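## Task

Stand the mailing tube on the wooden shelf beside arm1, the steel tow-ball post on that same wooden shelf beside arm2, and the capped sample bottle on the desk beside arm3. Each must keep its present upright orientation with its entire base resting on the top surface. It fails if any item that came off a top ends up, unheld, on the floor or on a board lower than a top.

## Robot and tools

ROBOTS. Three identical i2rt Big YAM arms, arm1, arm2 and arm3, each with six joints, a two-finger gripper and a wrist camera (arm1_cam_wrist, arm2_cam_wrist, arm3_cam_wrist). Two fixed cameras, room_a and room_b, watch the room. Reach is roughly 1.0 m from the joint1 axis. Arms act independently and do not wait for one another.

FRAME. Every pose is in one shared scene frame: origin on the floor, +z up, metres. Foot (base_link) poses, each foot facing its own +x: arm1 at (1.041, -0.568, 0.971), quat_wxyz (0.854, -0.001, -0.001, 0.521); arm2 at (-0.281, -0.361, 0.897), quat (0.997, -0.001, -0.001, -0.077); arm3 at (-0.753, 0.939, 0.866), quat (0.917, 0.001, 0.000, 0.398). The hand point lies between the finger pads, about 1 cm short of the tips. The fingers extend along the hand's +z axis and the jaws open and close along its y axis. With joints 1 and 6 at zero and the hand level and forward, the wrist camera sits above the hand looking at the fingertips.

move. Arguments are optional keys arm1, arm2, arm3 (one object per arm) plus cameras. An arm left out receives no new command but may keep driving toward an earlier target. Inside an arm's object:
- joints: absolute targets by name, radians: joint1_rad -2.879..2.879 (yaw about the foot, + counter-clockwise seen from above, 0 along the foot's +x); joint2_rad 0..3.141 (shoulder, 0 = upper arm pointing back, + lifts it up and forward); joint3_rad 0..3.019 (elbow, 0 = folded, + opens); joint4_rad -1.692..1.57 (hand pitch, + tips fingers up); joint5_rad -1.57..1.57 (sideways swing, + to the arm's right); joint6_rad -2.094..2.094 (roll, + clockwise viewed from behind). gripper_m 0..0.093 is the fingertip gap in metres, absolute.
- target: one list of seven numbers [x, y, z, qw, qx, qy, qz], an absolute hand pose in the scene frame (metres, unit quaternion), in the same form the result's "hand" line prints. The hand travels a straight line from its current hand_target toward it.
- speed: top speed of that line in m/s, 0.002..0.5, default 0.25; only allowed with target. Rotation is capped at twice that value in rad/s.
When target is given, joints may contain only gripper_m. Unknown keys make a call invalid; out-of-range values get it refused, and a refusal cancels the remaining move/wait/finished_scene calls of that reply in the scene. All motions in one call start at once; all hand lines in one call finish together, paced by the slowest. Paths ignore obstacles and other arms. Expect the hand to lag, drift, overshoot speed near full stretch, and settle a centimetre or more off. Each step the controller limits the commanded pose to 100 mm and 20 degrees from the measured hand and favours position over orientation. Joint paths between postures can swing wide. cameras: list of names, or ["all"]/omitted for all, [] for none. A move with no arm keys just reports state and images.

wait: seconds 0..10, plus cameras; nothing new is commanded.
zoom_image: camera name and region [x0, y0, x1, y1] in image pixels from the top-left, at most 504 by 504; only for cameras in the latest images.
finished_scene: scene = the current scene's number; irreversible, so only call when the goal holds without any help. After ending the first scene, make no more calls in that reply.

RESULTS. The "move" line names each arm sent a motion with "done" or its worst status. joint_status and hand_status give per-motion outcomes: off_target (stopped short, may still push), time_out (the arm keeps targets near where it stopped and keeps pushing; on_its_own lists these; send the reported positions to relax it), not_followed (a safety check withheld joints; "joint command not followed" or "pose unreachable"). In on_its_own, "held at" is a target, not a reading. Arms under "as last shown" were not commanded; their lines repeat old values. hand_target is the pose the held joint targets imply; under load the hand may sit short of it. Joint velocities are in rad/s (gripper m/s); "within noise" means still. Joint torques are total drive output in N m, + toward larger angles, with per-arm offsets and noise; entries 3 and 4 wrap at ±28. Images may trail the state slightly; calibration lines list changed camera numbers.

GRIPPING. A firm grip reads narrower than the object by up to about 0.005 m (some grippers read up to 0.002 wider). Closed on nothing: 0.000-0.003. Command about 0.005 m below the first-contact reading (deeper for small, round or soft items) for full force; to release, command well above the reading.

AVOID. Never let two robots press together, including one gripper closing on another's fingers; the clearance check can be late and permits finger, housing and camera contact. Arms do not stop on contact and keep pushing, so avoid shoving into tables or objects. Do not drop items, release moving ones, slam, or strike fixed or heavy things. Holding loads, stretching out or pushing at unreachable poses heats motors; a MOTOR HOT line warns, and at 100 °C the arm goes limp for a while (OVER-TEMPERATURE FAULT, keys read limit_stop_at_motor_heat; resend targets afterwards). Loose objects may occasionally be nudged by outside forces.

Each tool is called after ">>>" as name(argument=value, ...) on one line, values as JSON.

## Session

>>> move()

>>> zoom_image(camera="room_b", region=[252, 252, 504, 504])

>>> zoom_image(camera="room_b", region=[320, 100, 504, 284])

>>> zoom_image(camera="room_a", region=[0, 220, 250, 470])

>>> zoom_image(camera="room_a", region=[220, 120, 470, 370])

Scene clock: 0.00 s.
Joint torques (N m): no reading
Heat: arm1: hottest joint3_rad 37 °C; arm2: hottest joint2_rad 36 °C; arm3: hottest joint3_rad 42 °C.
Joint velocities: within noise
arm1.joint_positions: joint1_rad=-0.460 joint2_rad=+0.383 joint3_rad=+1.614 joint4_rad=-1.335 joint5_rad=-0.088 joint6_rad=-0.415 gripper_m=+0.09396
arm1.joint_status: not commanded
arm1.hand: x=+1.0865 y=-0.5134 z=+1.6400 quat_wxyz=(-0.661, +0.399, -0.627, -0.106) (m; scene frame)
arm1.hand_target: x=+1.0832 y=-0.5158 z=+1.6467 quat_wxyz=(-0.668, +0.396, -0.621, -0.106) (m; scene frame)
arm1.hand_status: not commanded
arm2.joint_positions: joint1_rad=-0.822 joint2_rad=+0.489 joint3_rad=+1.345 joint4_rad=-1.490 joint5_rad=-0.054 joint6_rad=-0.474 gripper_m=+0.09396
arm2.joint_status: not commanded
arm2.hand: x=-0.1787 y=-0.4957 z=+1.4077 quat_wxyz=(-0.354, -0.210, -0.867, +0.282) (m; scene frame)
arm2.hand_target: x=-0.1798 y=-0.4941 z=+1.4205 quat_wxyz=(-0.364, -0.208, -0.860, +0.291) (m; scene frame)
arm2.hand_status: not commanded
arm3.joint_positions: joint1_rad=+0.390 joint2_rad=+0.547 joint3_rad=+1.418 joint4_rad=-1.217 joint5_rad=+0.087 joint6_rad=+0.733 gripper_m=+0.09396
arm3.joint_status: not commanded
arm3.hand: x=-0.6623 y=+1.1311 z=+1.4601 quat_wxyz=(-0.353, +0.168, -0.800, -0.455) (m; scene frame)
arm3.hand_target: x=-0.6639 y=+1.1269 z=+1.4745 quat_wxyz=(-0.360, +0.165, -0.791, -0.466) (m; scene frame)
arm3.hand_status: not commanded
pictures: arm1_cam_wrist, arm2_cam_wrist, arm3_cam_wrist, room_a, room_b
camera_calibration:
arm1_cam_wrist: T_world_to_cam=[[0.630284, -0.664921, 0.400777, -1.68434], [-0.280192, -0.676249, -0.681307, 1.07661], [0.724041, 0.317123, -0.612534, 0.503849], [0, 0, 0, 1]] pos_world=[0.998462, -0.551676, 1.71717]
arm2_cam_wrist: T_world_to_cam=[[-0.559699, -0.756998, 0.337181, -0.95049], [-0.828623, 0.50581, -0.239877, 0.441953], [0.0110376, -0.413655, -0.910367, 1.19889], [0, 0, 0, 1]] pos_world=[-0.179009, -0.447138, 1.51793]
arm3_cam_wrist: T_world_to_cam=[[0.59306, -0.523808, -0.611478, 1.87829], [-0.801477, -0.456602, -0.386199, 0.553124], [-0.0769082, 0.719124, -0.690612, 0.268664], [0, 0, 0, 1]] pos_world=[-0.649959, 1.04322, 1.54769]

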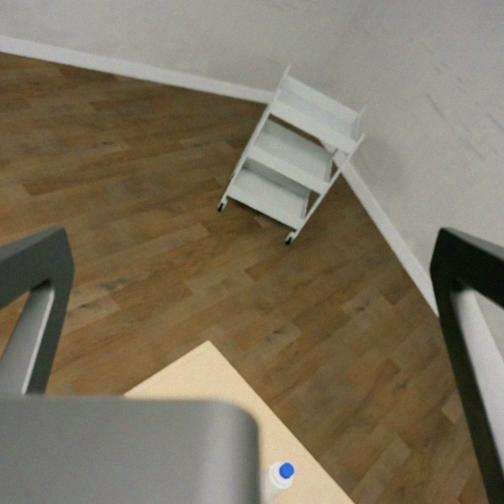

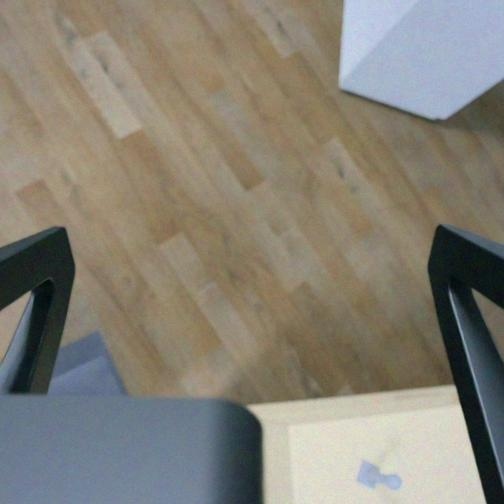

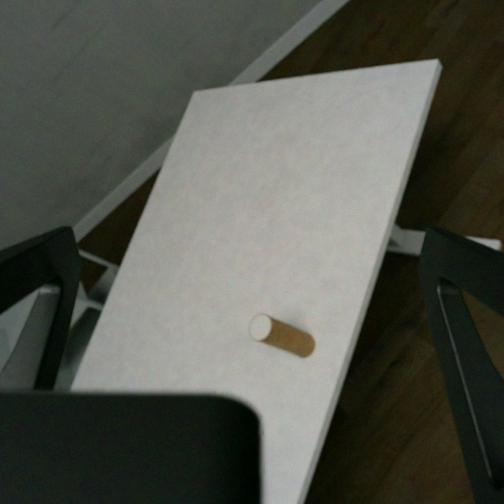

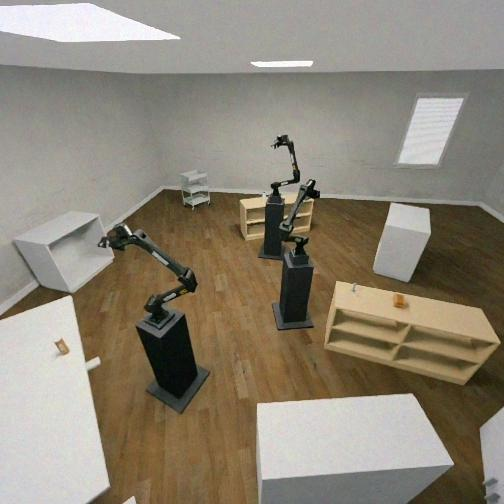

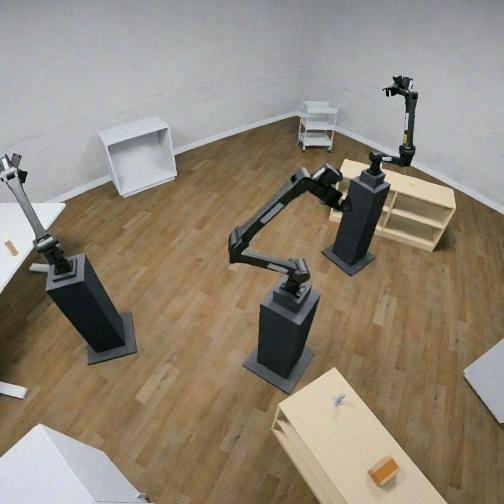

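Scaled by 2.000 from the camera's 504x504 image, which has a finer 720x720 frame.

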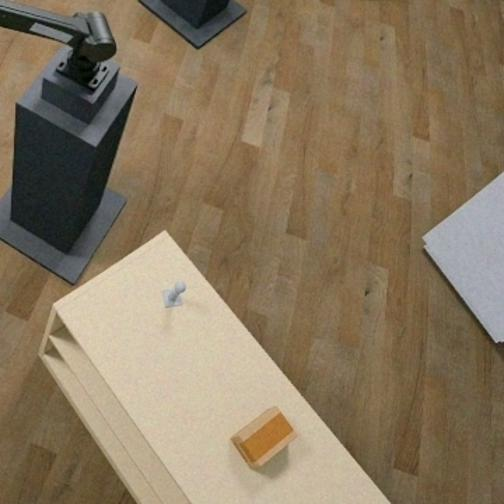

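Scaled by 2.739 from the camera's 504x504 image, which has a finer 720x720 frame.

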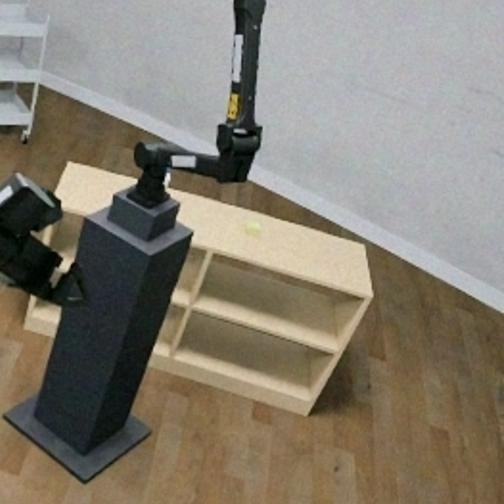

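Scaled by 2.016 from the camera's 504x504 image, which has a finer 720x720 frame.

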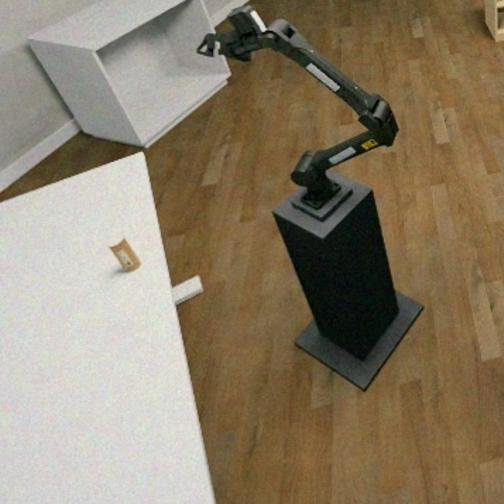

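Scaled by 2.016 from the camera's 504x504 image, which has a finer 720x720 frame.

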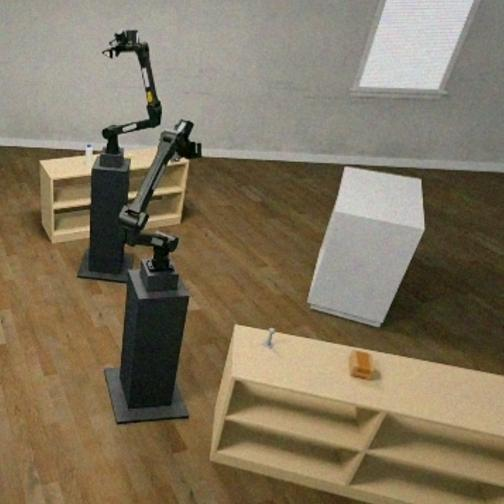

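>>> move(arm1={"joints":{"joint1_rad":-1.096,"joint5_rad":0,"joint6_rad":0}}, arm2={"joints":{"joint1_rad":-1.3,"joint5_rad":0,"joint6_rad":0}}, arm3={"joints":{"joint1_rad":0.853,"joint5_rad":0,"joint6_rad":0}}, cameras=["arm1_cam_wrist","arm2_cam_wrist","arm3_cam_wrist"])

>>> zoom_image(camera="arm1_cam_wrist", region=[150, 200, 350, 400])

>>> zoom_image(camera="arm3_cam_wrist", region=[150, 200, 350, 400])

Scene clock: 38.20 s.
Joint torques (N m): arm1=[-2.02 5.13 4.86 2 0.11 0.1] | arm2=[-0.67 3.84 10.3 2.07 0.04 0.15] | arm3=[-0.67 4.66 8.84 2.41 -0.24 -0.1]
Heat: arm1: hottest joint3_rad 39 °C; arm2: hottest joint2_rad 36 °C; arm3: hottest joint3_rad 47 °C.
move: arm1 done; arm2 done; arm3 done
Joint velocities: within noise
arm1.joint_positions: joint1_rad=-1.088 joint2_rad=+0.383 joint3_rad=+1.614 joint4_rad=-1.335 joint5_rad=-0.002 joint6_rad=-0.012 gripper_m=+0.09397
arm1.joint_status: all done
arm1.hand: x=+1.1096 y=-0.5662 z=+1.6400 quat_wxyz=(-0.670, +0.009, -0.742, +0.001) (m; scene frame)
arm1.hand_target: x=+1.1055 y=-0.5672 z=+1.6467 quat_wxyz=(-0.677, +0.001, -0.736, +0.000) (m; scene frame)
arm1.hand_status: not commanded
arm2.joint_positions: joint1_rad=-1.289 joint2_rad=+0.489 joint3_rad=+1.345 joint4_rad=-1.490 joint5_rad=-0.003 joint6_rad=-0.015 gripper_m=+0.09397
arm2.joint_status: all done
arm2.hand: x=-0.2595 y=-0.5286 z=+1.4075 quat_wxyz=(-0.338, -0.584, -0.674, +0.300) (m; scene frame)
arm2.hand_target: x=-0.2621 y=-0.5270 z=+1.4203 quat_wxyz=(-0.348, -0.589, -0.661, +0.309) (m; scene frame)
arm2.hand_status: not commanded
arm3.joint_positions: joint1_rad=+0.845 joint2_rad=+0.547 joint3_rad=+1.418 joint4_rad=-1.217 joint5_rad=+0.004 joint6_rad=+0.009 gripper_m=+0.09398
arm3.joint_status: all done
arm3.hand: x=-0.7707 y=+1.1502 z=+1.4602 quat_wxyz=(-0.386, +0.601, -0.555, -0.427) (m; scene frame)
arm3.hand_target: x=-0.7727 y=+1.1455 z=+1.4745 quat_wxyz=(-0.394, +0.599, -0.542, -0.437) (m; scene frame)
arm3.hand_status: not commanded
pictures: arm1_cam_wrist, arm2_cam_wrist, arm3_cam_wrist
camera_calibration:
arm1_cam_wrist: T_world_to_cam=[[0.00174048, -0.999796, 0.0201309, -0.602004], [-0.664109, -0.0162062, -0.74746, 1.95566], [0.747634, -0.0120682, -0.664001, 0.375734], [0, 0, 0, 1]] pos_world=[1.01891, -0.565653, 1.72339]
arm2_cam_wrist: T_world_to_cam=[[-0.989806, -0.142266, 0.00673277, -0.342092], [-0.137697, 0.943798, -0.300473, 0.887785], [0.0363927, -0.298337, -0.953766, 1.31465], [0, 0, 0, 1]] pos_world=[-0.264203, -0.49435, 1.52292]
arm3_cam_wrist: T_world_to_cam=[[0.995591, 0.0931711, -0.0108749, 0.676246], [0.0708024, -0.822446, -0.56442, 1.82827], [-0.0615317, 0.561162, -0.825416, 0.637027], [0, 0, 0, 1]] pos_world=[-0.763513, 1.08317, 1.56508]

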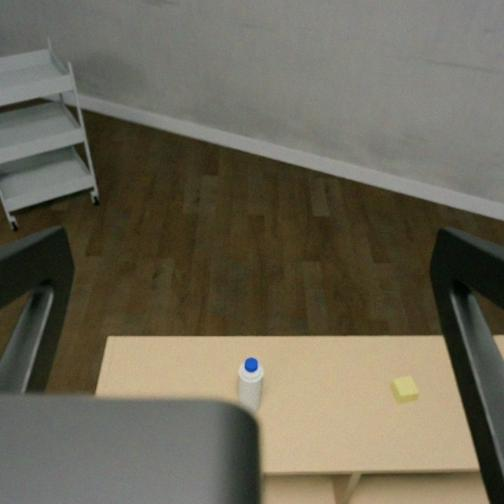

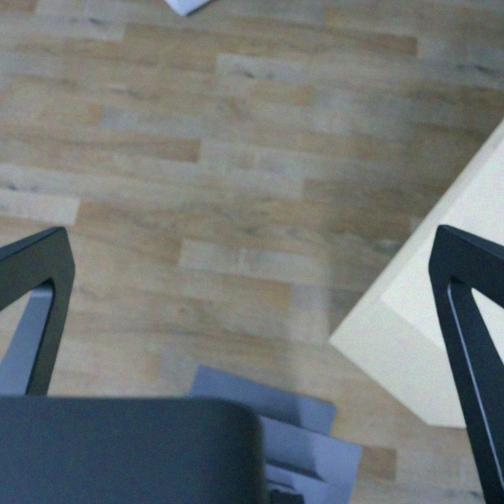

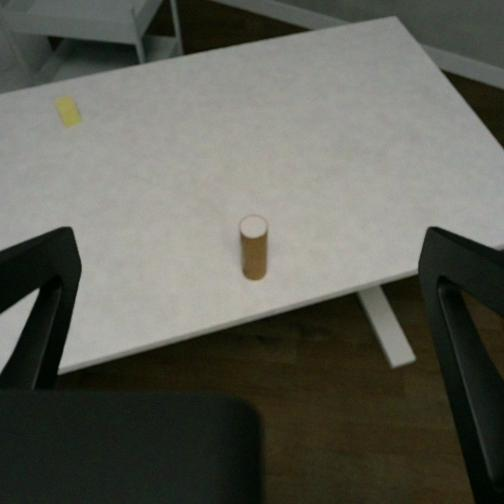

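Scaled by 2.520 from the camera's 504x504 image, which has a finer 720x720 frame.

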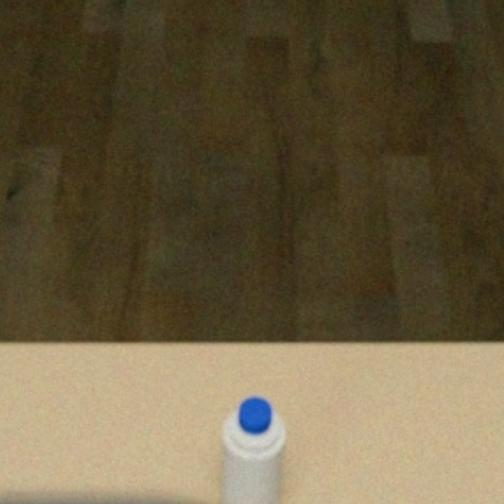

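Scaled by 2.520 from the camera's 504x504 image, which has a finer 720x720 frame.

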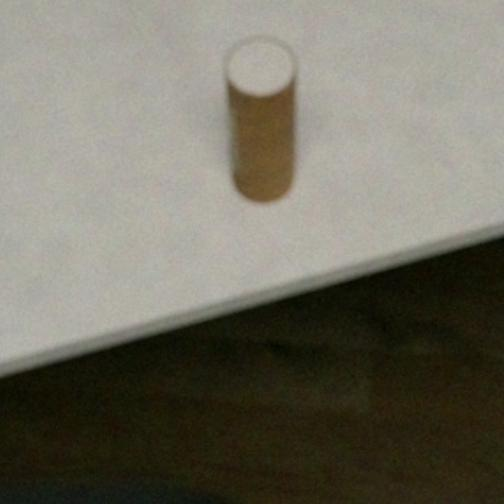

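>>> move(arm1={"target":[1.42,-0.567,0.95,0.6088,0,0.7934,0],"speed":0.2}, arm3={"target":[-0.787,1.297,0.93,0.4081,-0.5887,0.5319,0.4517],"speed":0.2}, cameras=["arm1_cam_wrist","arm3_cam_wrist"])

>>> zoom_image(camera="arm1_cam_wrist", region=[150, 50, 350, 250])

>>> zoom_image(camera="arm3_cam_wrist", region=[150, 50, 350, 250])

Scene clock: 69.90 s.
Joint torques (N m): arm1=[-1.44 -0.73 10.39 1.43 0.02 0.01] | arm2=[-0.97 3.66 10.3 2.11 0.07 0.19] | arm3=[-1.38 -2.84 1.69 3 -0.28 -0.09]
Heat: arm1: hottest joint3_rad 39 °C; arm2: hottest joint3_rad 37 °C; arm3: hottest joint3_rad 48 °C.
move: arm1 not_followed; arm3 done
Joint velocities: within noise
arm1.joint_positions: joint1_rad=-1.090 joint2_rad=+0.097 joint3_rad=+0.047 joint4_rad=-0.215 joint5_rad=+0.003 joint6_rad=-0.010 gripper_m=+0.09397
arm1.joint_status: not commanded
arm1.on_its_own: joint2_rad is held at +0.090, not at its first target +0.384; joint3_rad is held at +0.070, not at its first target +1.628; joint4_rad is held at -0.225, not at its first target -1.329
arm1.hand: x=+1.3129 y=-0.5667 z=+1.1218 quat_wxyz=(-0.608, +0.006, -0.794, +0.003) (m; scene frame)
arm1.hand_target: x=+1.3137 y=-0.5667 z=+1.1355 quat_wxyz=(-0.616, +0.006, -0.788, +0.003) (m; scene frame)
arm1.hand_status: not_followed (0.202 m and 0.8 deg from the pose sent, 0.757 m and 9.2 deg at the start; pose on its path clipped on 57 of 157 steps; a joint's target at an end of its range on 86 of 157 steps)
arm2: as last shown
arm2.joint_positions: joint1_rad=-1.289 joint2_rad=+0.489 joint3_rad=+1.345 joint4_rad=-1.490 joint5_rad=-0.003 joint6_rad=-0.014 gripper_m=+0.09397
arm3.joint_positions: joint1_rad=+0.845 joint2_rad=+1.564 joint3_rad=+0.086 joint4_rad=+1.208 joint5_rad=-0.005 joint6_rad=+0.005 gripper_m=+0.09398
arm3.joint_status: not commanded
arm3.hand: x=-0.7869 y=+1.2993 z=+0.9302 quat_wxyz=(-0.406, +0.587, -0.536, -0.451) (m; scene frame)
arm3.hand_target: x=-0.7870 y=+1.2970 z=+0.9301 quat_wxyz=(-0.408, +0.589, -0.532, -0.452) (m; scene frame)
arm3.hand_status: done (0.002 m and 0.6 deg from the pose sent, 0.550 m and 4.8 deg at the start)
pictures: arm1_cam_wrist, arm3_cam_wrist
pose unreachable (arm1 arm): on one or more control steps of this call this arm could not follow its commanded pose, so it was not sent that pose on those steps. On the call's last step it was still not sent that pose. It may still have moved: this result reports where it is.
cause: moving toward the commanded pose would bring two parts of the arm too close to each other (its shoulder (the part past joint 1) and its forearm (the part past joint 3)).
camera_calibration:
arm1_cam_wrist: T_world_to_cam=[[-0.00282318, -0.999794, 0.0200816, -0.586319], [-0.775381, -0.0104928, -0.631406, 1.72232], [0.631487, -0.0173535, -0.775192, 0.153815], [0, 0, 0, 1]] pos_world=[1.23667, -0.565457, 1.21849]
arm3_cam_wrist: T_world_to_cam=[[0.994638, 0.103029, -0.00892891, 0.657278], [0.074783, -0.776208, -0.626026, 1.65326], [-0.0714294, 0.622002, -0.779751, -0.0144252], [0, 0, 0, 1]] pos_world=[-0.77842, 1.22453, 1.0296]

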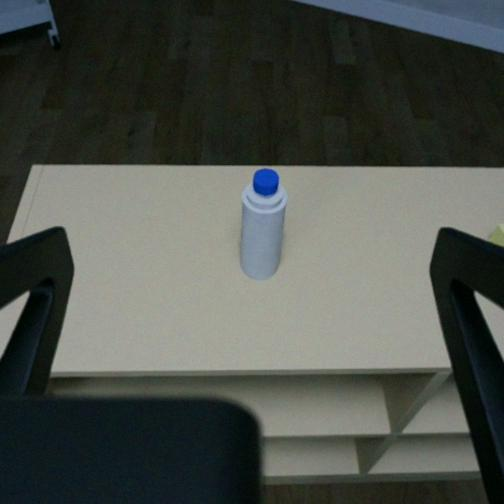

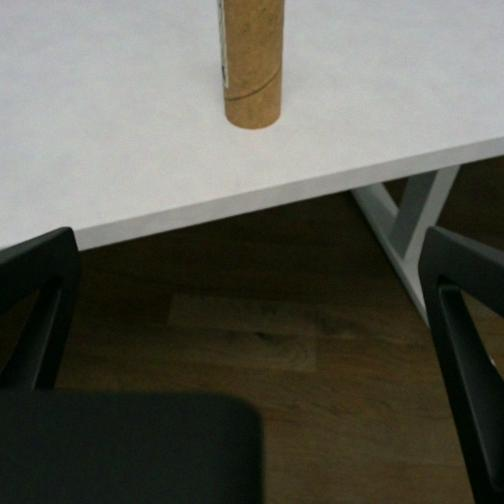

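Scaled by 2.520 from the camera's 504x504 image, which has a finer 720x720 frame.

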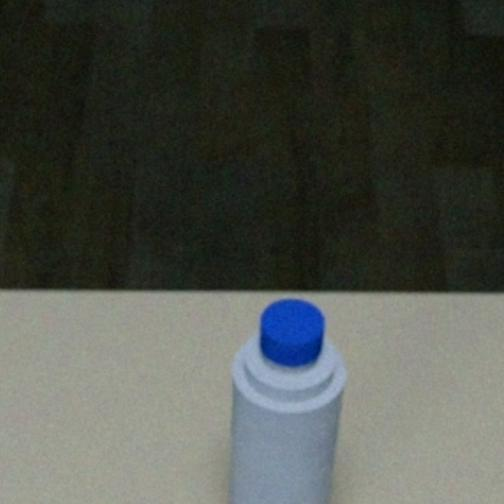

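Scaled by 2.520 from the camera's 504x504 image, which has a finer 720x720 frame.

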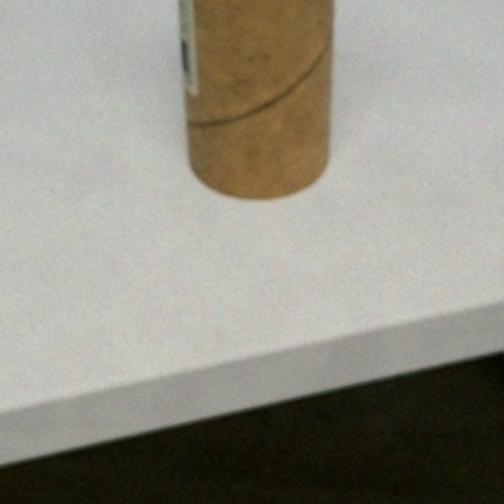

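>>> move(arm1={"joints":{"joint2_rad":1.4,"joint3_rad":1.1,"joint4_rad":-0.9}}, arm3={"target":[-0.815,1.592,1.04,0,-0.7396,0.673,0],"speed":0.12}, cameras=["arm1_cam_wrist","arm3_cam_wrist"])

Scene clock: 124.97 s.
Joint torques (N m): arm1=[-1.32 -13.57 11.41 0.46 0.03 0.02] | arm2=[-0.09 3.84 10.17 1.87 0.05 0.24] | arm3=[-0.91 -16.73 13.22 -0.16 0.08 -0.02]
Heat: arm1: hottest joint3_rad 44 °C; arm2: hottest joint3_rad 39 °C; arm3: hottest joint3_rad 46 °C.
move: arm1 done; arm3 off_target
Joint velocities: within noise
arm1.joint_positions: joint1_rad=-1.090 joint2_rad=+1.400 joint3_rad=+1.043 joint4_rad=-0.891 joint5_rad=+0.003 joint6_rad=-0.010 gripper_m=+0.09397
arm1.joint_status: all done
arm1.hand: x=+1.5016 y=-0.5655 z=+1.1185 quat_wxyz=(-0.162, +0.008, -0.987, +0.002) (m; scene frame)
arm1.hand_target: x=+1.5195 y=-0.5653 z=+1.1427 quat_wxyz=(-0.185, +0.008, -0.983, +0.003) (m; scene frame)
arm1.hand_status: not commanded
arm2: as last shown
arm2.hand: x=-0.2595 y=-0.5286 z=+1.4075 quat_wxyz=(-0.338, -0.585, -0.674, +0.300) (m; scene frame)
arm3.joint_positions: joint1_rad=+0.845 joint2_rad=+2.092 joint3_rad=+2.028 joint4_rad=-1.558 joint5_rad=-0.003 joint6_rad=+0.004 gripper_m=+0.09398
arm3.joint_status: not commanded
arm3.hand: x=-0.8120 y=+1.5740 z=+1.0210 quat_wxyz=(+0.018, +0.737, -0.675, +0.016) (m; scene frame)
arm3.hand_target: x=-0.8149 y=+1.5904 z=+1.0402 quat_wxyz=(+0.000, +0.740, -0.673, -0.001) (m; scene frame)
arm3.hand_status: off_target (0.026 m and 2.8 deg from the pose sent, 0.314 m and 74.7 deg at the start)
pictures: arm1_cam_wrist, arm3_cam_wrist
camera_calibration:
arm1_cam_wrist: T_world_to_cam=[[0.0168647, -0.999666, 0.0195623, -0.613422], [-0.955829, -0.010377, 0.293739, 1.10299], [-0.293438, -0.023652, -0.955685, 1.61928], [0, 0, 0, 1]] pos_world=[1.53977, -0.563472, 1.23554]
arm3_cam_wrist: T_world_to_cam=[[0.996033, 0.0882265, -0.0115616, 0.681919], [0.0760708, -0.776897, 0.625016, 0.650019], [0.0461608, -0.623416, -0.780527, 1.94031], [0, 0, 0, 1]] pos_world=[-0.818228, 1.65446, 1.11608]

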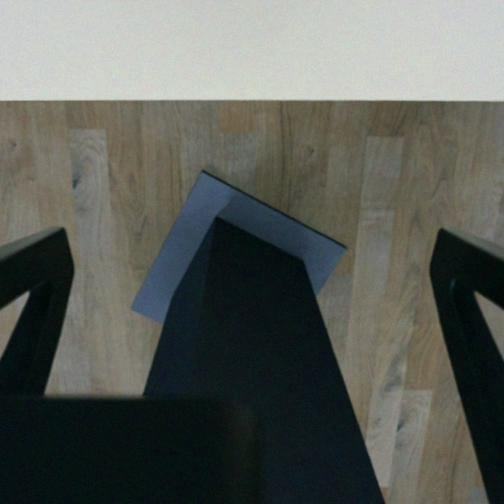

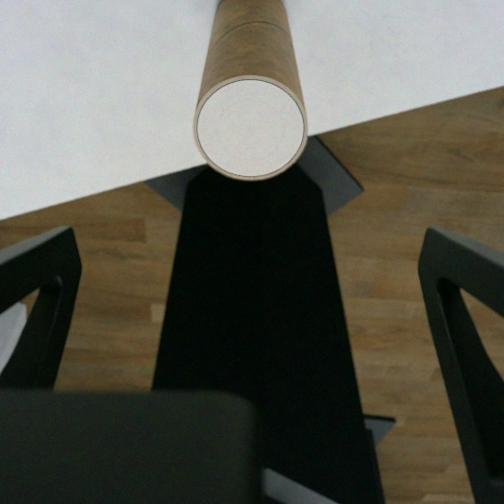

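>>> move(arm1={"target":[1.672,-0.588,0.955,0,0.0157,0.9999,0],"speed":0.12}, arm3={"target":[-0.812,1.563,0.955,0,-0.7396,0.673,0],"speed":0.08}, cameras=["arm1_cam_wrist","arm3_cam_wrist"])

Scene clock: 137.00 s.
Joint torques (N m): arm1=[-2.08 -22.18 9.89 -0.31 -0.05 0.11] | arm2=[-1.03 3.6 10.15 2.29 0.03 0.21] | arm3=[-1.2 -19.78 7.36 0.7 0.1 -0.04]
Heat: arm1: hottest joint3_rad 45 °C; arm2: hottest joint3_rad 39 °C; arm3: hottest joint3_rad 50 °C.
move: arm1 off_target; arm3 off_target
Joint velocities: within noise
arm1.joint_positions: joint1_rad=-1.120 joint2_rad=+2.158 joint3_rad=+1.645 joint4_rad=-1.088 joint5_rad=+0.001 joint6_rad=-0.010 gripper_m=+0.09397
arm1.joint_status: not commanded
arm1.hand: x=+1.6540 y=-0.5831 z=+0.9449 quat_wxyz=(+0.014, -0.007, -1.000, +0.001) (m; scene frame)
arm1.hand_target: x=+1.6712 y=-0.5881 z=+0.9552 quat_wxyz=(+0.000, -0.016, -1.000, +0.000) (m; scene frame)
arm1.hand_status: off_target (0.021 m and 1.9 deg from the pose sent, 0.237 m and 18.9 deg at the start)
arm2: as last shown
arm3.joint_positions: joint1_rad=+0.845 joint2_rad=+2.091 joint3_rad=+1.799 joint4_rad=-1.322 joint5_rad=-0.003 joint6_rad=+0.004 gripper_m=+0.09398
arm3.joint_status: not commanded
arm3.hand: x=-0.8109 y=+1.5604 z=+0.9355 quat_wxyz=(+0.015, +0.737, -0.675, +0.014) (m; scene frame)
arm3.hand_target: x=-0.8120 y=+1.5628 z=+0.9548 quat_wxyz=(+0.000, +0.740, -0.673, +0.000) (m; scene frame)
arm3.hand_status: off_target (0.020 m and 2.4 deg from the pose sent, 0.067 m and 2.8 deg at the start)
pictures: arm1_cam_wrist, arm3_cam_wrist
camera_calibration:
arm1_cam_wrist: T_world_to_cam=[[-0.00807852, -0.99989, 0.012449, -0.582314], [-0.794669, 0.0139764, 0.606881, 0.751156], [-0.606989, -0.00499017, -0.794695, 1.87506], [0, 0, 0, 1]] pos_world=[1.73036, -0.583391, 1.04149]
arm3_cam_wrist: T_world_to_cam=[[0.996026, 0.0883088, -0.0115654, 0.680867], [0.0764711, -0.781398, 0.619329, 0.705461], [0.0456551, -0.617753, -0.785046, 1.86003], [0, 0, 0, 1]] pos_world=[-0.817029, 1.64016, 1.03117]

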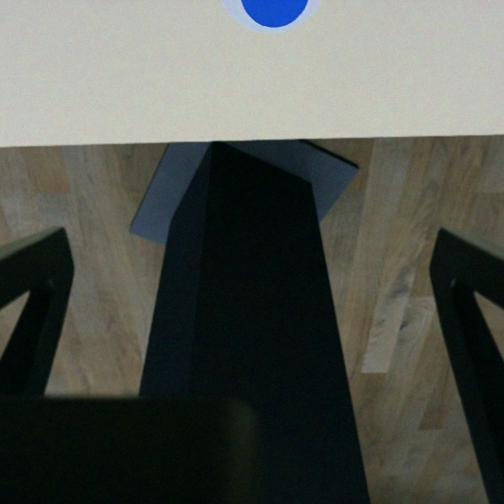

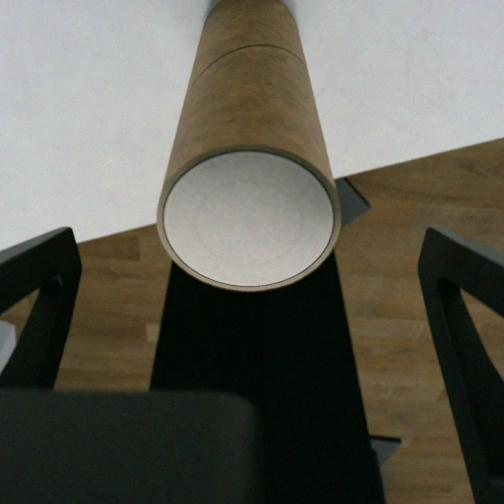

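>>> move(arm1={"target":[1.685,-0.594,0.88,0,0.0157,0.9999,0],"speed":0.08}, arm3={"target":[-0.812,1.562,0.9,0.0,-0.7396,0.673,0.0],"speed":0.05}, cameras=["arm1_cam_wrist","arm3_cam_wrist"])

Scene clock: 150.17 s.
Joint torques (N m): arm1=[-2.02 -22.95 9.26 0.58 -0.05 0.03] | arm2=[-0.32 4.07 10.25 2.13 0.03 0.21] | arm3=[-0.97 -16.26 7.21 0.87 0.1 -0.04]
Heat: arm1: hottest joint3_rad 45 °C; arm2: hottest joint3_rad 39 °C; arm3: hottest joint3_rad 49 °C.
move: arm1 off_target; arm3 done
Joint velocities: within noise
arm1.joint_positions: joint1_rad=-1.128 joint2_rad=+2.290 joint3_rad=+1.670 joint4_rad=-1.002 joint5_rad=+0.001 joint6_rad=-0.010 gripper_m=+0.09397
arm1.joint_status: not commanded
arm1.hand: x=+1.6613 y=-0.5883 z=+0.8730 quat_wxyz=(+0.024, -0.011, -1.000, +0.001) (m; scene frame)
arm1.hand_target: x=+1.6840 y=-0.5939 z=+0.8809 quat_wxyz=(+0.000, -0.016, -1.000, +0.000) (m; scene frame)
arm1.hand_status: off_target (0.025 m and 2.9 deg from the pose sent, 0.073 m and 1.9 deg at the start)
arm2: as last shown
arm3.joint_positions: joint1_rad=+0.845 joint2_rad=+2.091 joint3_rad=+1.723 joint4_rad=-1.202 joint5_rad=-0.003 joint6_rad=+0.004 gripper_m=+0.09398
arm3.joint_status: not commanded
arm3.hand: x=-0.8111 y=+1.5623 z=+0.9080 quat_wxyz=(+0.000, +0.738, -0.675, -0.003) (m; scene frame)
arm3.hand_target: x=-0.8120 y=+1.5619 z=+0.9000 quat_wxyz=(+0.000, +0.740, -0.673, +0.000) (m; scene frame)
arm3.hand_status: done (0.008 m and 0.5 deg from the pose sent, 0.036 m and 2.4 deg at the start)
pictures: arm1_cam_wrist, arm3_cam_wrist
camera_calibration:
arm1_cam_wrist: T_world_to_cam=[[-0.0158767, -0.999801, 0.0121069, -0.573252], [-0.781886, 0.0199615, 0.623101, 0.768773], [-0.623219, 0.000426558, -0.782048, 1.84148], [0, 0, 0, 1]] pos_world=[1.73964, -0.589269, 0.968044]
arm3_cam_wrist: T_world_to_cam=[[0.99599, 0.0886938, -0.0117345, 0.680121], [0.0788597, -0.808377, 0.583359, 0.800754], [0.0422544, -0.581945, -0.81213, 1.80549], [0, 0, 0, 1]] pos_world=[-0.816831, 1.63768, 1.00715]

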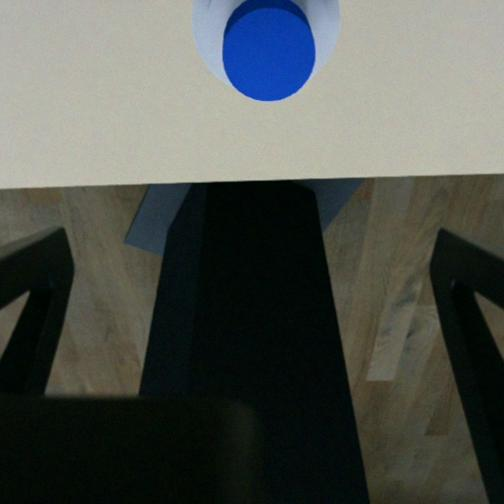

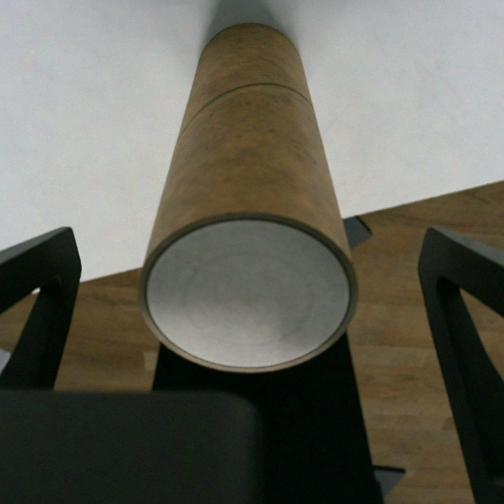

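>>> move(arm1={"target":[1.703,-0.597,0.85,0.02,0.0157,0.9997,0],"speed":0.06}, arm3={"target":[-0.812,1.562,0.885,0.0,-0.7396,0.673,0.0],"speed":0.05}, cameras=["arm1_cam_wrist","arm3_cam_wrist"])

Scene clock: 166.53 s.
Joint torques (N m): arm1=[-2.02 -23.36 9.11 0.65 -0.05 -0.01] | arm2=[-0.67 3.66 10.43 2.17 0 0.24] | arm3=[-1.03 -16.38 7.19 0.8 0.1 -0.03]
Heat: arm1: hottest joint3_rad 47 °C; arm2: hottest joint3_rad 39 °C; arm3: hottest joint3_rad 48 °C.
move: arm1 off_target; arm3 done
Joint velocities: within noise
arm1.joint_positions: joint1_rad=-1.132 joint2_rad=+2.355 joint3_rad=+1.706 joint4_rad=-0.932 joint5_rad=+0.000 joint6_rad=-0.010 gripper_m=+0.09397
arm1.joint_status: not commanded
arm1.hand: x=+1.6798 y=-0.5913 z=+0.8438 quat_wxyz=(+0.004, -0.013, -1.000, +0.001) (m; scene frame)
arm1.hand_target: x=+1.7019 y=-0.5970 z=+0.8507 quat_wxyz=(-0.020, -0.016, -1.000, +0.000) (m; scene frame)
arm1.hand_status: off_target (0.025 m and 2.8 deg from the pose sent, 0.048 m and 5.1 deg at the start)
arm2: as last shown
arm3.joint_positions: joint1_rad=+0.845 joint2_rad=+2.106 joint3_rad=+1.707 joint4_rad=-1.170 joint5_rad=-0.003 joint6_rad=+0.004 gripper_m=+0.09398
arm3.joint_status: not commanded
arm3.hand: x=-0.8111 y=+1.5622 z=+0.8927 quat_wxyz=(+0.000, +0.738, -0.675, -0.003) (m; scene frame)
arm3.hand_target: x=-0.8120 y=+1.5619 z=+0.8851 quat_wxyz=(+0.000, +0.740, -0.673, +0.000) (m; scene frame)
arm3.hand_status: done (0.008 m and 0.5 deg from the pose sent, 0.023 m and 0.5 deg at the start)
pictures: arm1_cam_wrist, arm3_cam_wrist
camera_calibration:
arm1_cam_wrist: T_world_to_cam=[[-0.0201699, -0.999725, 0.0119886, -0.568207], [-0.806778, 0.023357, 0.590393, 0.87296], [-0.590511, 0.00223606, -0.807027, 1.79736], [0, 0, 0, 1]] pos_world=[1.75418, -0.59246, 0.941936]
arm3_cam_wrist: T_world_to_cam=[[0.995985, 0.0887482, -0.0117228, 0.679846], [0.0788663, -0.807951, 0.583948, 0.80832], [0.0423529, -0.582528, -0.811706, 1.79362], [0, 0, 0, 1]] pos_world=[-0.816831, 1.63758, 0.991847]

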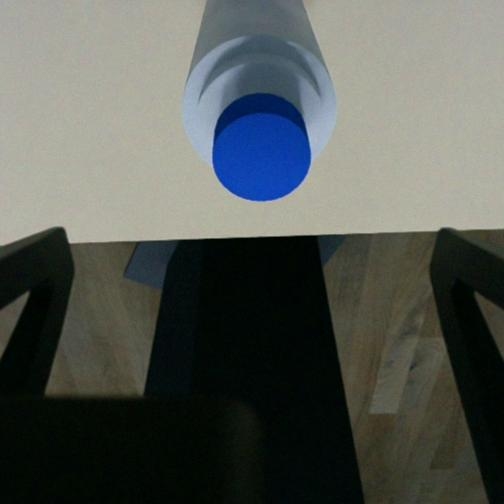

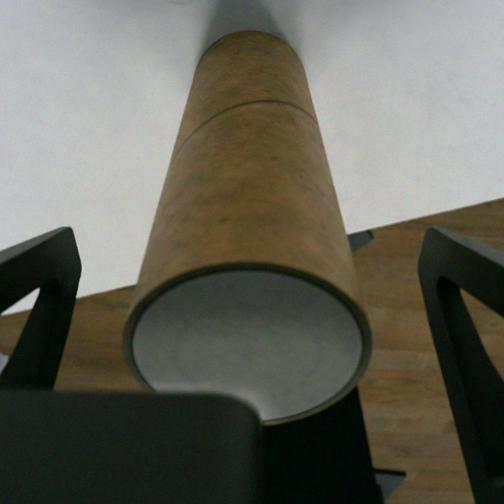

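>>> move(arm1={"target":[1.703,-0.60,0.80,0.012,0.0157,0.9997,0],"speed":0.06}, arm3={"joints":{"gripper_m":0.047}}, cameras=["arm1_cam_wrist"])

>>> move(arm3={"joints":{"gripper_m":0.0415}}, cameras=["arm3_cam_wrist"])

Scene clock: 178.17 s.
Joint torques (N m): arm1=[-2.14 -23.65 8.57 0.69 -0.04 -0.06] | arm2=[-0.91 4.19 10.24 2.17 0.06 0.21] | arm3=[-0.79 -16.38 7.17 0.77 0.09 -0.03]
Heat: arm1: hottest joint3_rad 46 °C; arm2: hottest joint3_rad 39 °C; arm3: hottest joint3_rad 48 °C.
move: arm1 off_target; arm3 done
Joint velocities: within noise
arm1.joint_positions: joint1_rad=-1.136 joint2_rad=+2.446 joint3_rad=+1.737 joint4_rad=-0.883 joint5_rad=+0.000 joint6_rad=-0.010 gripper_m=+0.09397
arm1.joint_status: not commanded
arm1.hand: x=+1.6812 y=-0.5941 z=+0.7963 quat_wxyz=(+0.010, -0.015, -1.000, +0.000) (m; scene frame)
arm1.hand_target: x=+1.7020 y=-0.6001 z=+0.8007 quat_wxyz=(-0.012, -0.016, -1.000, +0.000) (m; scene frame)
arm1.hand_status: off_target (0.023 m and 2.5 deg from the pose sent, 0.050 m and 1.8 deg at the start)
arm2: as last shown
arm3.joint_positions: joint1_rad=+0.845 joint2_rad=+2.106 joint3_rad=+1.707 joint4_rad=-1.170 joint5_rad=-0.003 joint6_rad=+0.004 gripper_m=+0.04737
arm3.joint_status: all done
arm3.hand: x=-0.8111 y=+1.5622 z=+0.8927 quat_wxyz=(+0.000, +0.738, -0.675, -0.003) (m; scene frame)
arm3.hand_target: x=-0.8120 y=+1.5619 z=+0.8851 quat_wxyz=(+0.000, +0.740, -0.673, +0.000) (m; scene frame)
arm3.hand_status: not commanded
pictures: arm1_cam_wrist
camera_calibration:
arm1_cam_wrist: T_world_to_cam=[[-0.0241908, -0.999637, 0.0118238, -0.563503], [-0.799928, 0.026449, 0.599513, 0.885199], [-0.599609, 0.00504459, -0.800277, 1.7715], [0, 0, 0, 1]] pos_world=[1.75667, -0.595648, 0.893666]

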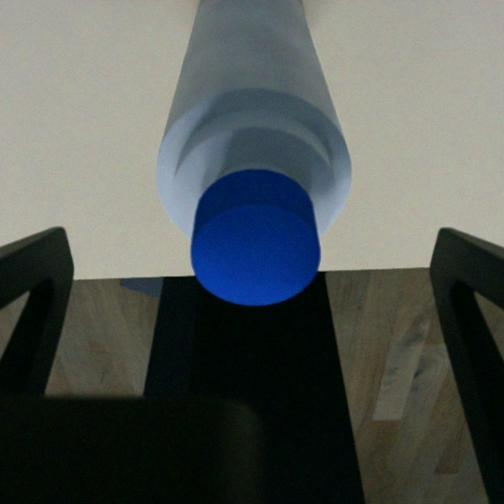

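Scene clock: 178.57 s.
Joint torques (N m): arm1=[-2.14 -23.53 8.68 0.57 -0.04 -0.06] | arm2=[-0.62 3.96 10.3 2.21 0.02 0.21] | arm3=[-0.91 -16.32 7.15 0.81 0.09 -0.01]
Heat: arm1: hottest joint3_rad 46 °C; arm2: hottest joint3_rad 39 °C; arm3: hottest joint3_rad 48 °C.
move: arm3 off_target
Joint velocities: within noise
arm1, arm2: as last shown
arm1.hand: x=+1.6814 y=-0.5941 z=+0.7964 quat_wxyz=(+0.009, -0.015, -1.000, +0.000) (m; scene frame)
arm3.joint_positions: joint1_rad=+0.845 joint2_rad=+2.106 joint3_rad=+1.707 joint4_rad=-1.170 joint5_rad=-0.003 joint6_rad=+0.004 gripper_m=+0.04612
arm3.joint_status: gripper_m off_target (ended at +0.04613, target +0.04150)
arm3.hand: x=-0.8111 y=+1.5622 z=+0.8927 quat_wxyz=(+0.000, +0.738, -0.675, -0.003) (m; scene frame)
arm3.hand_target: x=-0.8120 y=+1.5619 z=+0.8851 quat_wxyz=(+0.000, +0.740, -0.673, +0.000) (m; scene frame)
arm3.hand_status: not commanded
pictures: arm3_cam_wrist
camera_calibration:
arm3_cam_wrist: T_world_to_cam=[[0.995985, 0.0887482, -0.0117228, 0.679846], [0.0788663, -0.807951, 0.583948, 0.80832], [0.0423529, -0.582528, -0.811706, 1.79362], [0, 0, 0, 1]] pos_world=[-0.816831, 1.63758, 0.991847]

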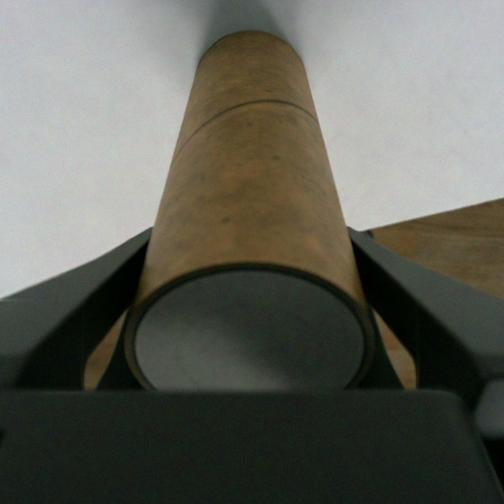

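>>> move(arm3={"target":[-0.812,1.562,1.03,0.0,-0.7396,0.673,0.0],"speed":0.08}, arm1={"target":[1.68,-0.596,1.0,0.0,0.0157,0.9997,0],"speed":0.1}, cameras=["arm3_cam_wrist","arm1_cam_wrist"])

Scene clock: 191.60 s.
Joint torques (N m): arm1=[-1.73 -24.82 9.21 -0.29 -0.02 -0.02] | arm2=[-0.26 3.78 10.13 2.21 0.04 0.22] | arm3=[-1.03 -18.73 12.89 -0.21 0.1 -0.02]
Heat: arm1: hottest joint3_rad 46 °C; arm2: hottest joint3_rad 39 °C; arm3: hottest joint3_rad 48 °C.
move: arm1 off_target; arm3 off_target
Joint velocities: within noise
arm1.joint_positions: joint1_rad=-1.136 joint2_rad=+2.154 joint3_rad=+1.737 joint4_rad=-1.195 joint5_rad=+0.000 joint6_rad=-0.010 gripper_m=+0.09397
arm1.joint_status: not commanded
arm1.hand: x=+1.6662 y=-0.5932 z=+0.9786 quat_wxyz=(+0.020, -0.015, -1.000, +0.000) (m; scene frame)
arm1.hand_target: x=+1.6793 y=-0.5960 z=+1.0001 quat_wxyz=(+0.000, -0.016, -1.000, +0.000) (m; scene frame)
arm1.hand_status: off_target (0.026 m and 2.3 deg from the pose sent, 0.204 m and 1.1 deg at the start)
arm2.joint_positions: joint1_rad=-1.289 joint2_rad=+0.489 joint3_rad=+1.345 joint4_rad=-1.490 joint5_rad=-0.003 joint6_rad=-0.014 gripper_m=+0.09397
arm2.joint_status: not commanded
arm2.hand: x=-0.2595 y=-0.5286 z=+1.4075 quat_wxyz=(-0.338, -0.585, -0.674, +0.300) (m; scene frame)
arm2.hand_target: x=-0.2621 y=-0.5270 z=+1.4203 quat_wxyz=(-0.348, -0.589, -0.661, +0.309) (m; scene frame)
arm2.hand_status: not commanded
arm3.joint_positions: joint1_rad=+0.845 joint2_rad=+2.035 joint3_rad=+1.845 joint4_rad=-1.471 joint5_rad=-0.003 joint6_rad=+0.004 gripper_m=+0.04606
arm3.joint_status: not commanded
arm3.hand: x=-0.8090 y=+1.5410 z=+0.9874 quat_wxyz=(+0.031, +0.737, -0.675, +0.031) (m; scene frame)
arm3.hand_target: x=-0.8118 y=+1.5592 z=+1.0301 quat_wxyz=(+0.000, +0.740, -0.673, +0.000) (m; scene frame)
arm3.hand_status: off_target (0.048 m and 5.1 deg from the pose sent, 0.137 m and 0.5 deg at the start)
pictures: arm1_cam_wrist, arm3_cam_wrist
camera_calibration:
arm1_cam_wrist: T_world_to_cam=[[-0.0240562, -0.999644, 0.0115222, -0.565069], [-0.787395, 0.0260475, 0.615898, 0.726763], [-0.615979, 0.0057436, -0.787741, 1.92375], [0, 0, 0, 1]] pos_world=[1.74365, -0.594847, 1.07432]
arm3_cam_wrist: T_world_to_cam=[[0.996075, 0.0877899, -0.0113234, 0.681866], [0.0736754, -0.751345, 0.655784, 0.573473], [0.0490635, -0.654044, -0.754863, 1.91764], [0, 0, 0, 1]] pos_world=[-0.815526, 1.62524, 1.0792]

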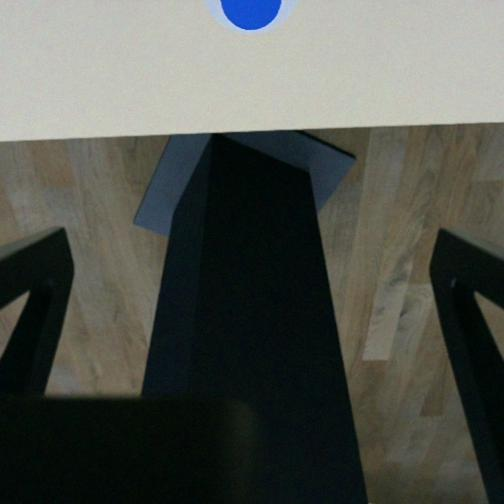

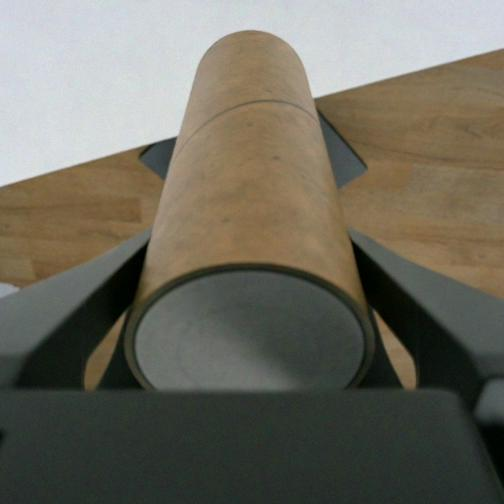

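>>> move(arm3={"joints":{"joint1_rad":-2.045,"joint2_rad":1.985,"joint3_rad":2.0,"joint4_rad":-1.555,"joint6_rad":-1.57}}, arm2={"joints":{"joint1_rad":2.06}}, cameras=["arm3_cam_wrist","room_b"])

Scene clock: 203.70 s.
Joint torques (N m): arm1=[-1.67 -24.88 9.24 -0.23 -0.02 -0.01] | arm2=[0.85 4.01 10.28 1.95 0.03 0.16] | arm3=[-0.97 -18.96 11.29 -0.27 -0.24 -0.1]
Heat: arm1: hottest joint3_rad 47 °C; arm2: hottest joint3_rad 39 °C; arm3: hottest joint3_rad 51 °C.
move: arm2 done; arm3 done
Joint velocities: within noise
arm1.joint_positions: joint1_rad=-1.136 joint2_rad=+2.154 joint3_rad=+1.737 joint4_rad=-1.196 joint5_rad=+0.000 joint6_rad=-0.010 gripper_m=+0.09397
arm1.joint_status: not commanded
arm1.hand: x=+1.6661 y=-0.5932 z=+0.9786 quat_wxyz=(+0.020, -0.015, -1.000, +0.000) (m; scene frame)
arm1.hand_target: x=+1.6792 y=-0.5960 z=+1.0001 quat_wxyz=(+0.000, -0.016, -1.000, +0.000) (m; scene frame)
arm1.hand_status: not commanded
arm2.joint_positions: joint1_rad=+2.049 joint2_rad=+0.489 joint3_rad=+1.345 joint4_rad=-1.490 joint5_rad=-0.002 joint6_rad=-0.013 gripper_m=+0.09402
arm2.joint_status: all done
arm2.hand: x=-0.3349 y=-0.1995 z=+1.4070 quat_wxyz=(-0.265, +0.728, -0.516, -0.365) (m; scene frame)
arm2.hand_target: x=-0.3357 y=-0.2017 z=+1.4199 quat_wxyz=(-0.269, +0.722, -0.513, -0.378) (m; scene frame)
arm2.hand_status: not commanded
arm3.joint_positions: joint1_rad=-2.050 joint2_rad=+2.014 joint3_rad=+1.955 joint4_rad=-1.546 joint5_rad=+0.003 joint6_rad=-1.561 gripper_m=+0.04606
arm3.joint_status: all done
arm3.hand: x=-0.5474 y=+0.3556 z=+1.0375 quat_wxyz=(+0.005, +0.164, -0.986, -0.018) (m; scene frame)
arm3.hand_target: x=-0.5418 y=+0.3495 z=+1.0724 quat_wxyz=(-0.001, +0.171, -0.985, +0.014) (m; scene frame)
arm3.hand_status: not commanded
pictures: arm3_cam_wrist, room_b
camera_calibration:
arm3_cam_wrist: T_world_to_cam=[[0.324488, -0.944846, -0.0444199, 0.55987], [-0.755251, -0.287077, 0.589222, -0.919069], [-0.569476, -0.157647, -0.806749, 0.705956], [0, 0, 0, 1]] pos_world=[-0.473775, 0.37644, 1.13593]

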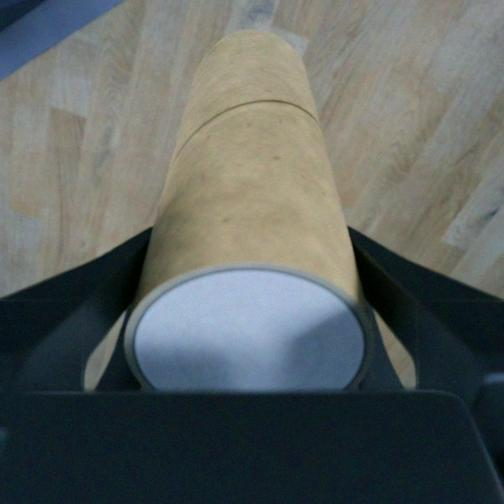

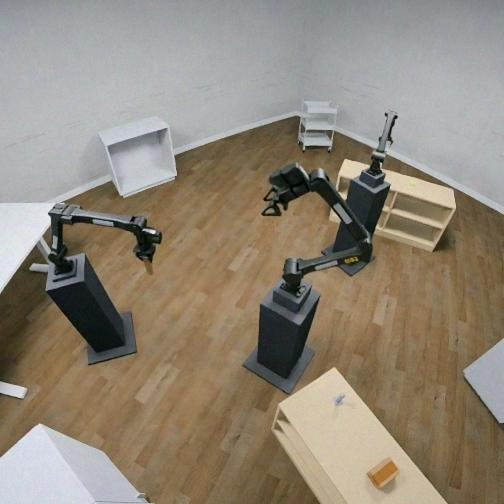

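>>> move(arm3={"joints":{"joint4_rad":-1.521}}, arm2={"target":[-0.505,0.24,0.96,0.4229,-0.5534,0.3875,0.604],"speed":0.15}, cameras=["arm3_cam_wrist","arm2_cam_wrist"])

>>> move(arm2={"target":[-0.531,0.33,0.973,0.4229,-0.5534,0.3875,0.604],"speed":0.08}, cameras=["arm2_cam_wrist"])

Scene clock: 220.67 s.
Joint torques (N m): arm1=[-1.73 -24.82 9.22 -0.21 -0.02 -0.01] | arm2=[1.08 -16.15 6.74 2.88 -0.12 0.12] | arm3=[-0.97 -18.84 11.34 0.58 -0.22 -0.08]
Heat: arm1: hottest joint3_rad 47 °C; arm2: hottest joint3_rad 39 °C; arm3: hottest joint3_rad 54 °C.
move: arm2 off_target; arm3 done
Joint velocities: within noise
arm1: as last shown
arm2.joint_positions: joint1_rad=+2.075 joint2_rad=+2.150 joint3_rad=+0.836 joint4_rad=+1.358 joint5_rad=+0.013 joint6_rad=-0.005 gripper_m=+0.09402
arm2.joint_status: not commanded
arm2.hand: x=-0.4939 y=+0.2329 z=+0.9481 quat_wxyz=(-0.420, +0.565, -0.399, -0.588) (m; scene frame)
arm2.hand_target: x=-0.5048 y=+0.2394 z=+0.9602 quat_wxyz=(-0.423, +0.553, -0.388, -0.604) (m; scene frame)
arm2.hand_status: off_target (0.018 m and 2.7 deg from the pose sent, 0.650 m and 41.4 deg at the start)
arm3.joint_positions: joint1_rad=-2.050 joint2_rad=+2.014 joint3_rad=+1.955 joint4_rad=-1.531 joint5_rad=+0.003 joint6_rad=-1.562 gripper_m=+0.04606
arm3.joint_status: all done
arm3.hand: x=-0.5462 y=+0.3521 z=+1.0374 quat_wxyz=(+0.004, +0.165, -0.986, -0.011) (m; scene frame)
arm3.hand_target: x=-0.5389 y=+0.3415 z=+1.0728 quat_wxyz=(-0.004, +0.171, -0.985, +0.031) (m; scene frame)
arm3.hand_status: not commanded
pictures: arm2_cam_wrist, arm3_cam_wrist
camera_calibration:
arm2_cam_wrist: T_world_to_cam=[[0.942232, 0.334897, 0.00657344, 0.380608], [0.191464, -0.522374, -0.830943, 1.00566], [-0.274847, 0.7842, -0.556318, 0.329569], [0, 0, 0, 1]] pos_world=[-0.460589, 0.139419, 1.01649]
arm3_cam_wrist: T_world_to_cam=[[0.325133, -0.945206, -0.0295723, 0.541221], [-0.758003, -0.279182, 0.589482, -0.923642], [-0.565438, -0.169244, -0.80724, 0.712758], [0, 0, 0, 1]] pos_world=[-0.473072, 0.374331, 1.13584]

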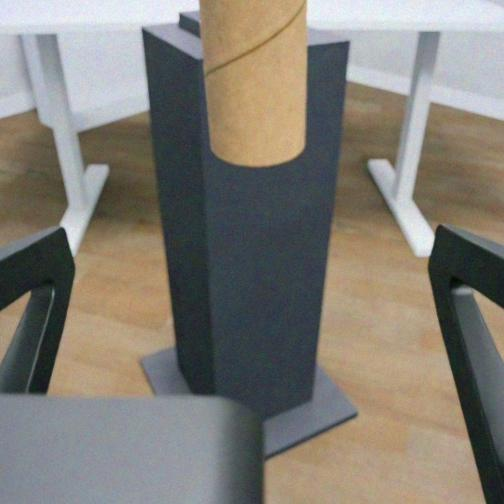

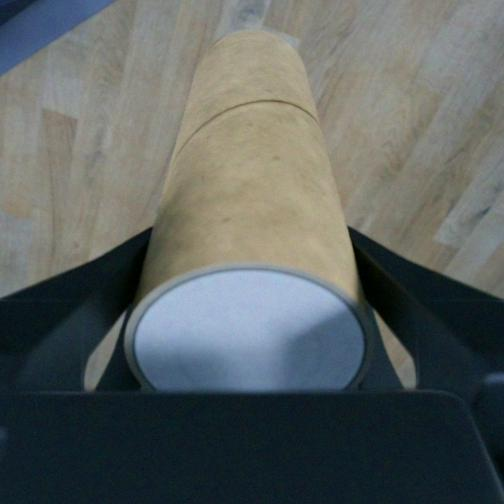

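Scene clock: 222.50 s.
Joint torques (N m): arm1=[-1.67 -24.82 9.24 -0.23 -0.02 -0.01] | arm2=[-0.09 -18.78 9.61 1.77 -0.17 0.14] | arm3=[-1.03 -19.08 11.36 0.66 -0.22 -0.09]
Heat: arm1: hottest joint3_rad 47 °C; arm2: hottest joint3_rad 39 °C; arm3: hottest joint3_rad 54 °C.
move: arm2 off_target
Joint velocities: within noise
arm1, arm3: as last shown
arm2.joint_positions: joint1_rad=+2.075 joint2_rad=+2.210 joint3_rad=+1.104 joint4_rad=+1.168 joint5_rad=+0.003 joint6_rad=-0.005 gripper_m=+0.09402
arm2.joint_status: not commanded
arm2.hand: x=-0.5265 y=+0.3171 z=+0.9640 quat_wxyz=(-0.420, +0.562, -0.392, -0.595) (m; scene frame)
arm2.hand_target: x=-0.5307 y=+0.3291 z=+0.9732 quat_wxyz=(-0.423, +0.553, -0.388, -0.604) (m; scene frame)
arm2.hand_status: off_target (0.016 m and 1.6 deg from the pose sent, 0.107 m and 2.7 deg at the start)
pictures: arm2_cam_wrist
camera_calibration:
arm2_cam_wrist: T_world_to_cam=[[0.938756, 0.344509, 0.00711414, 0.377607], [0.192144, -0.506213, -0.840731, 1.07383], [-0.286039, 0.790609, -0.541406, 0.241112], [0, 0, 0, 1]] pos_world=[-0.491843, 0.222871, 1.03065]

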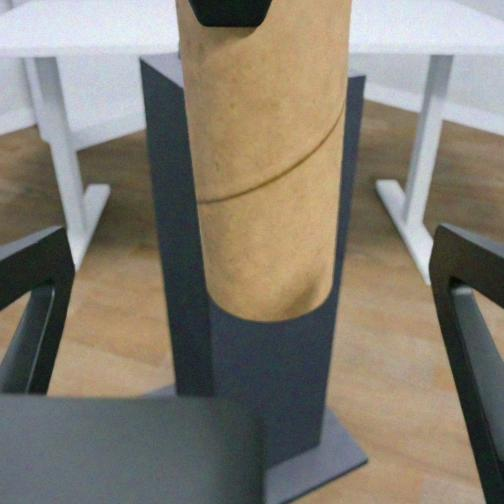

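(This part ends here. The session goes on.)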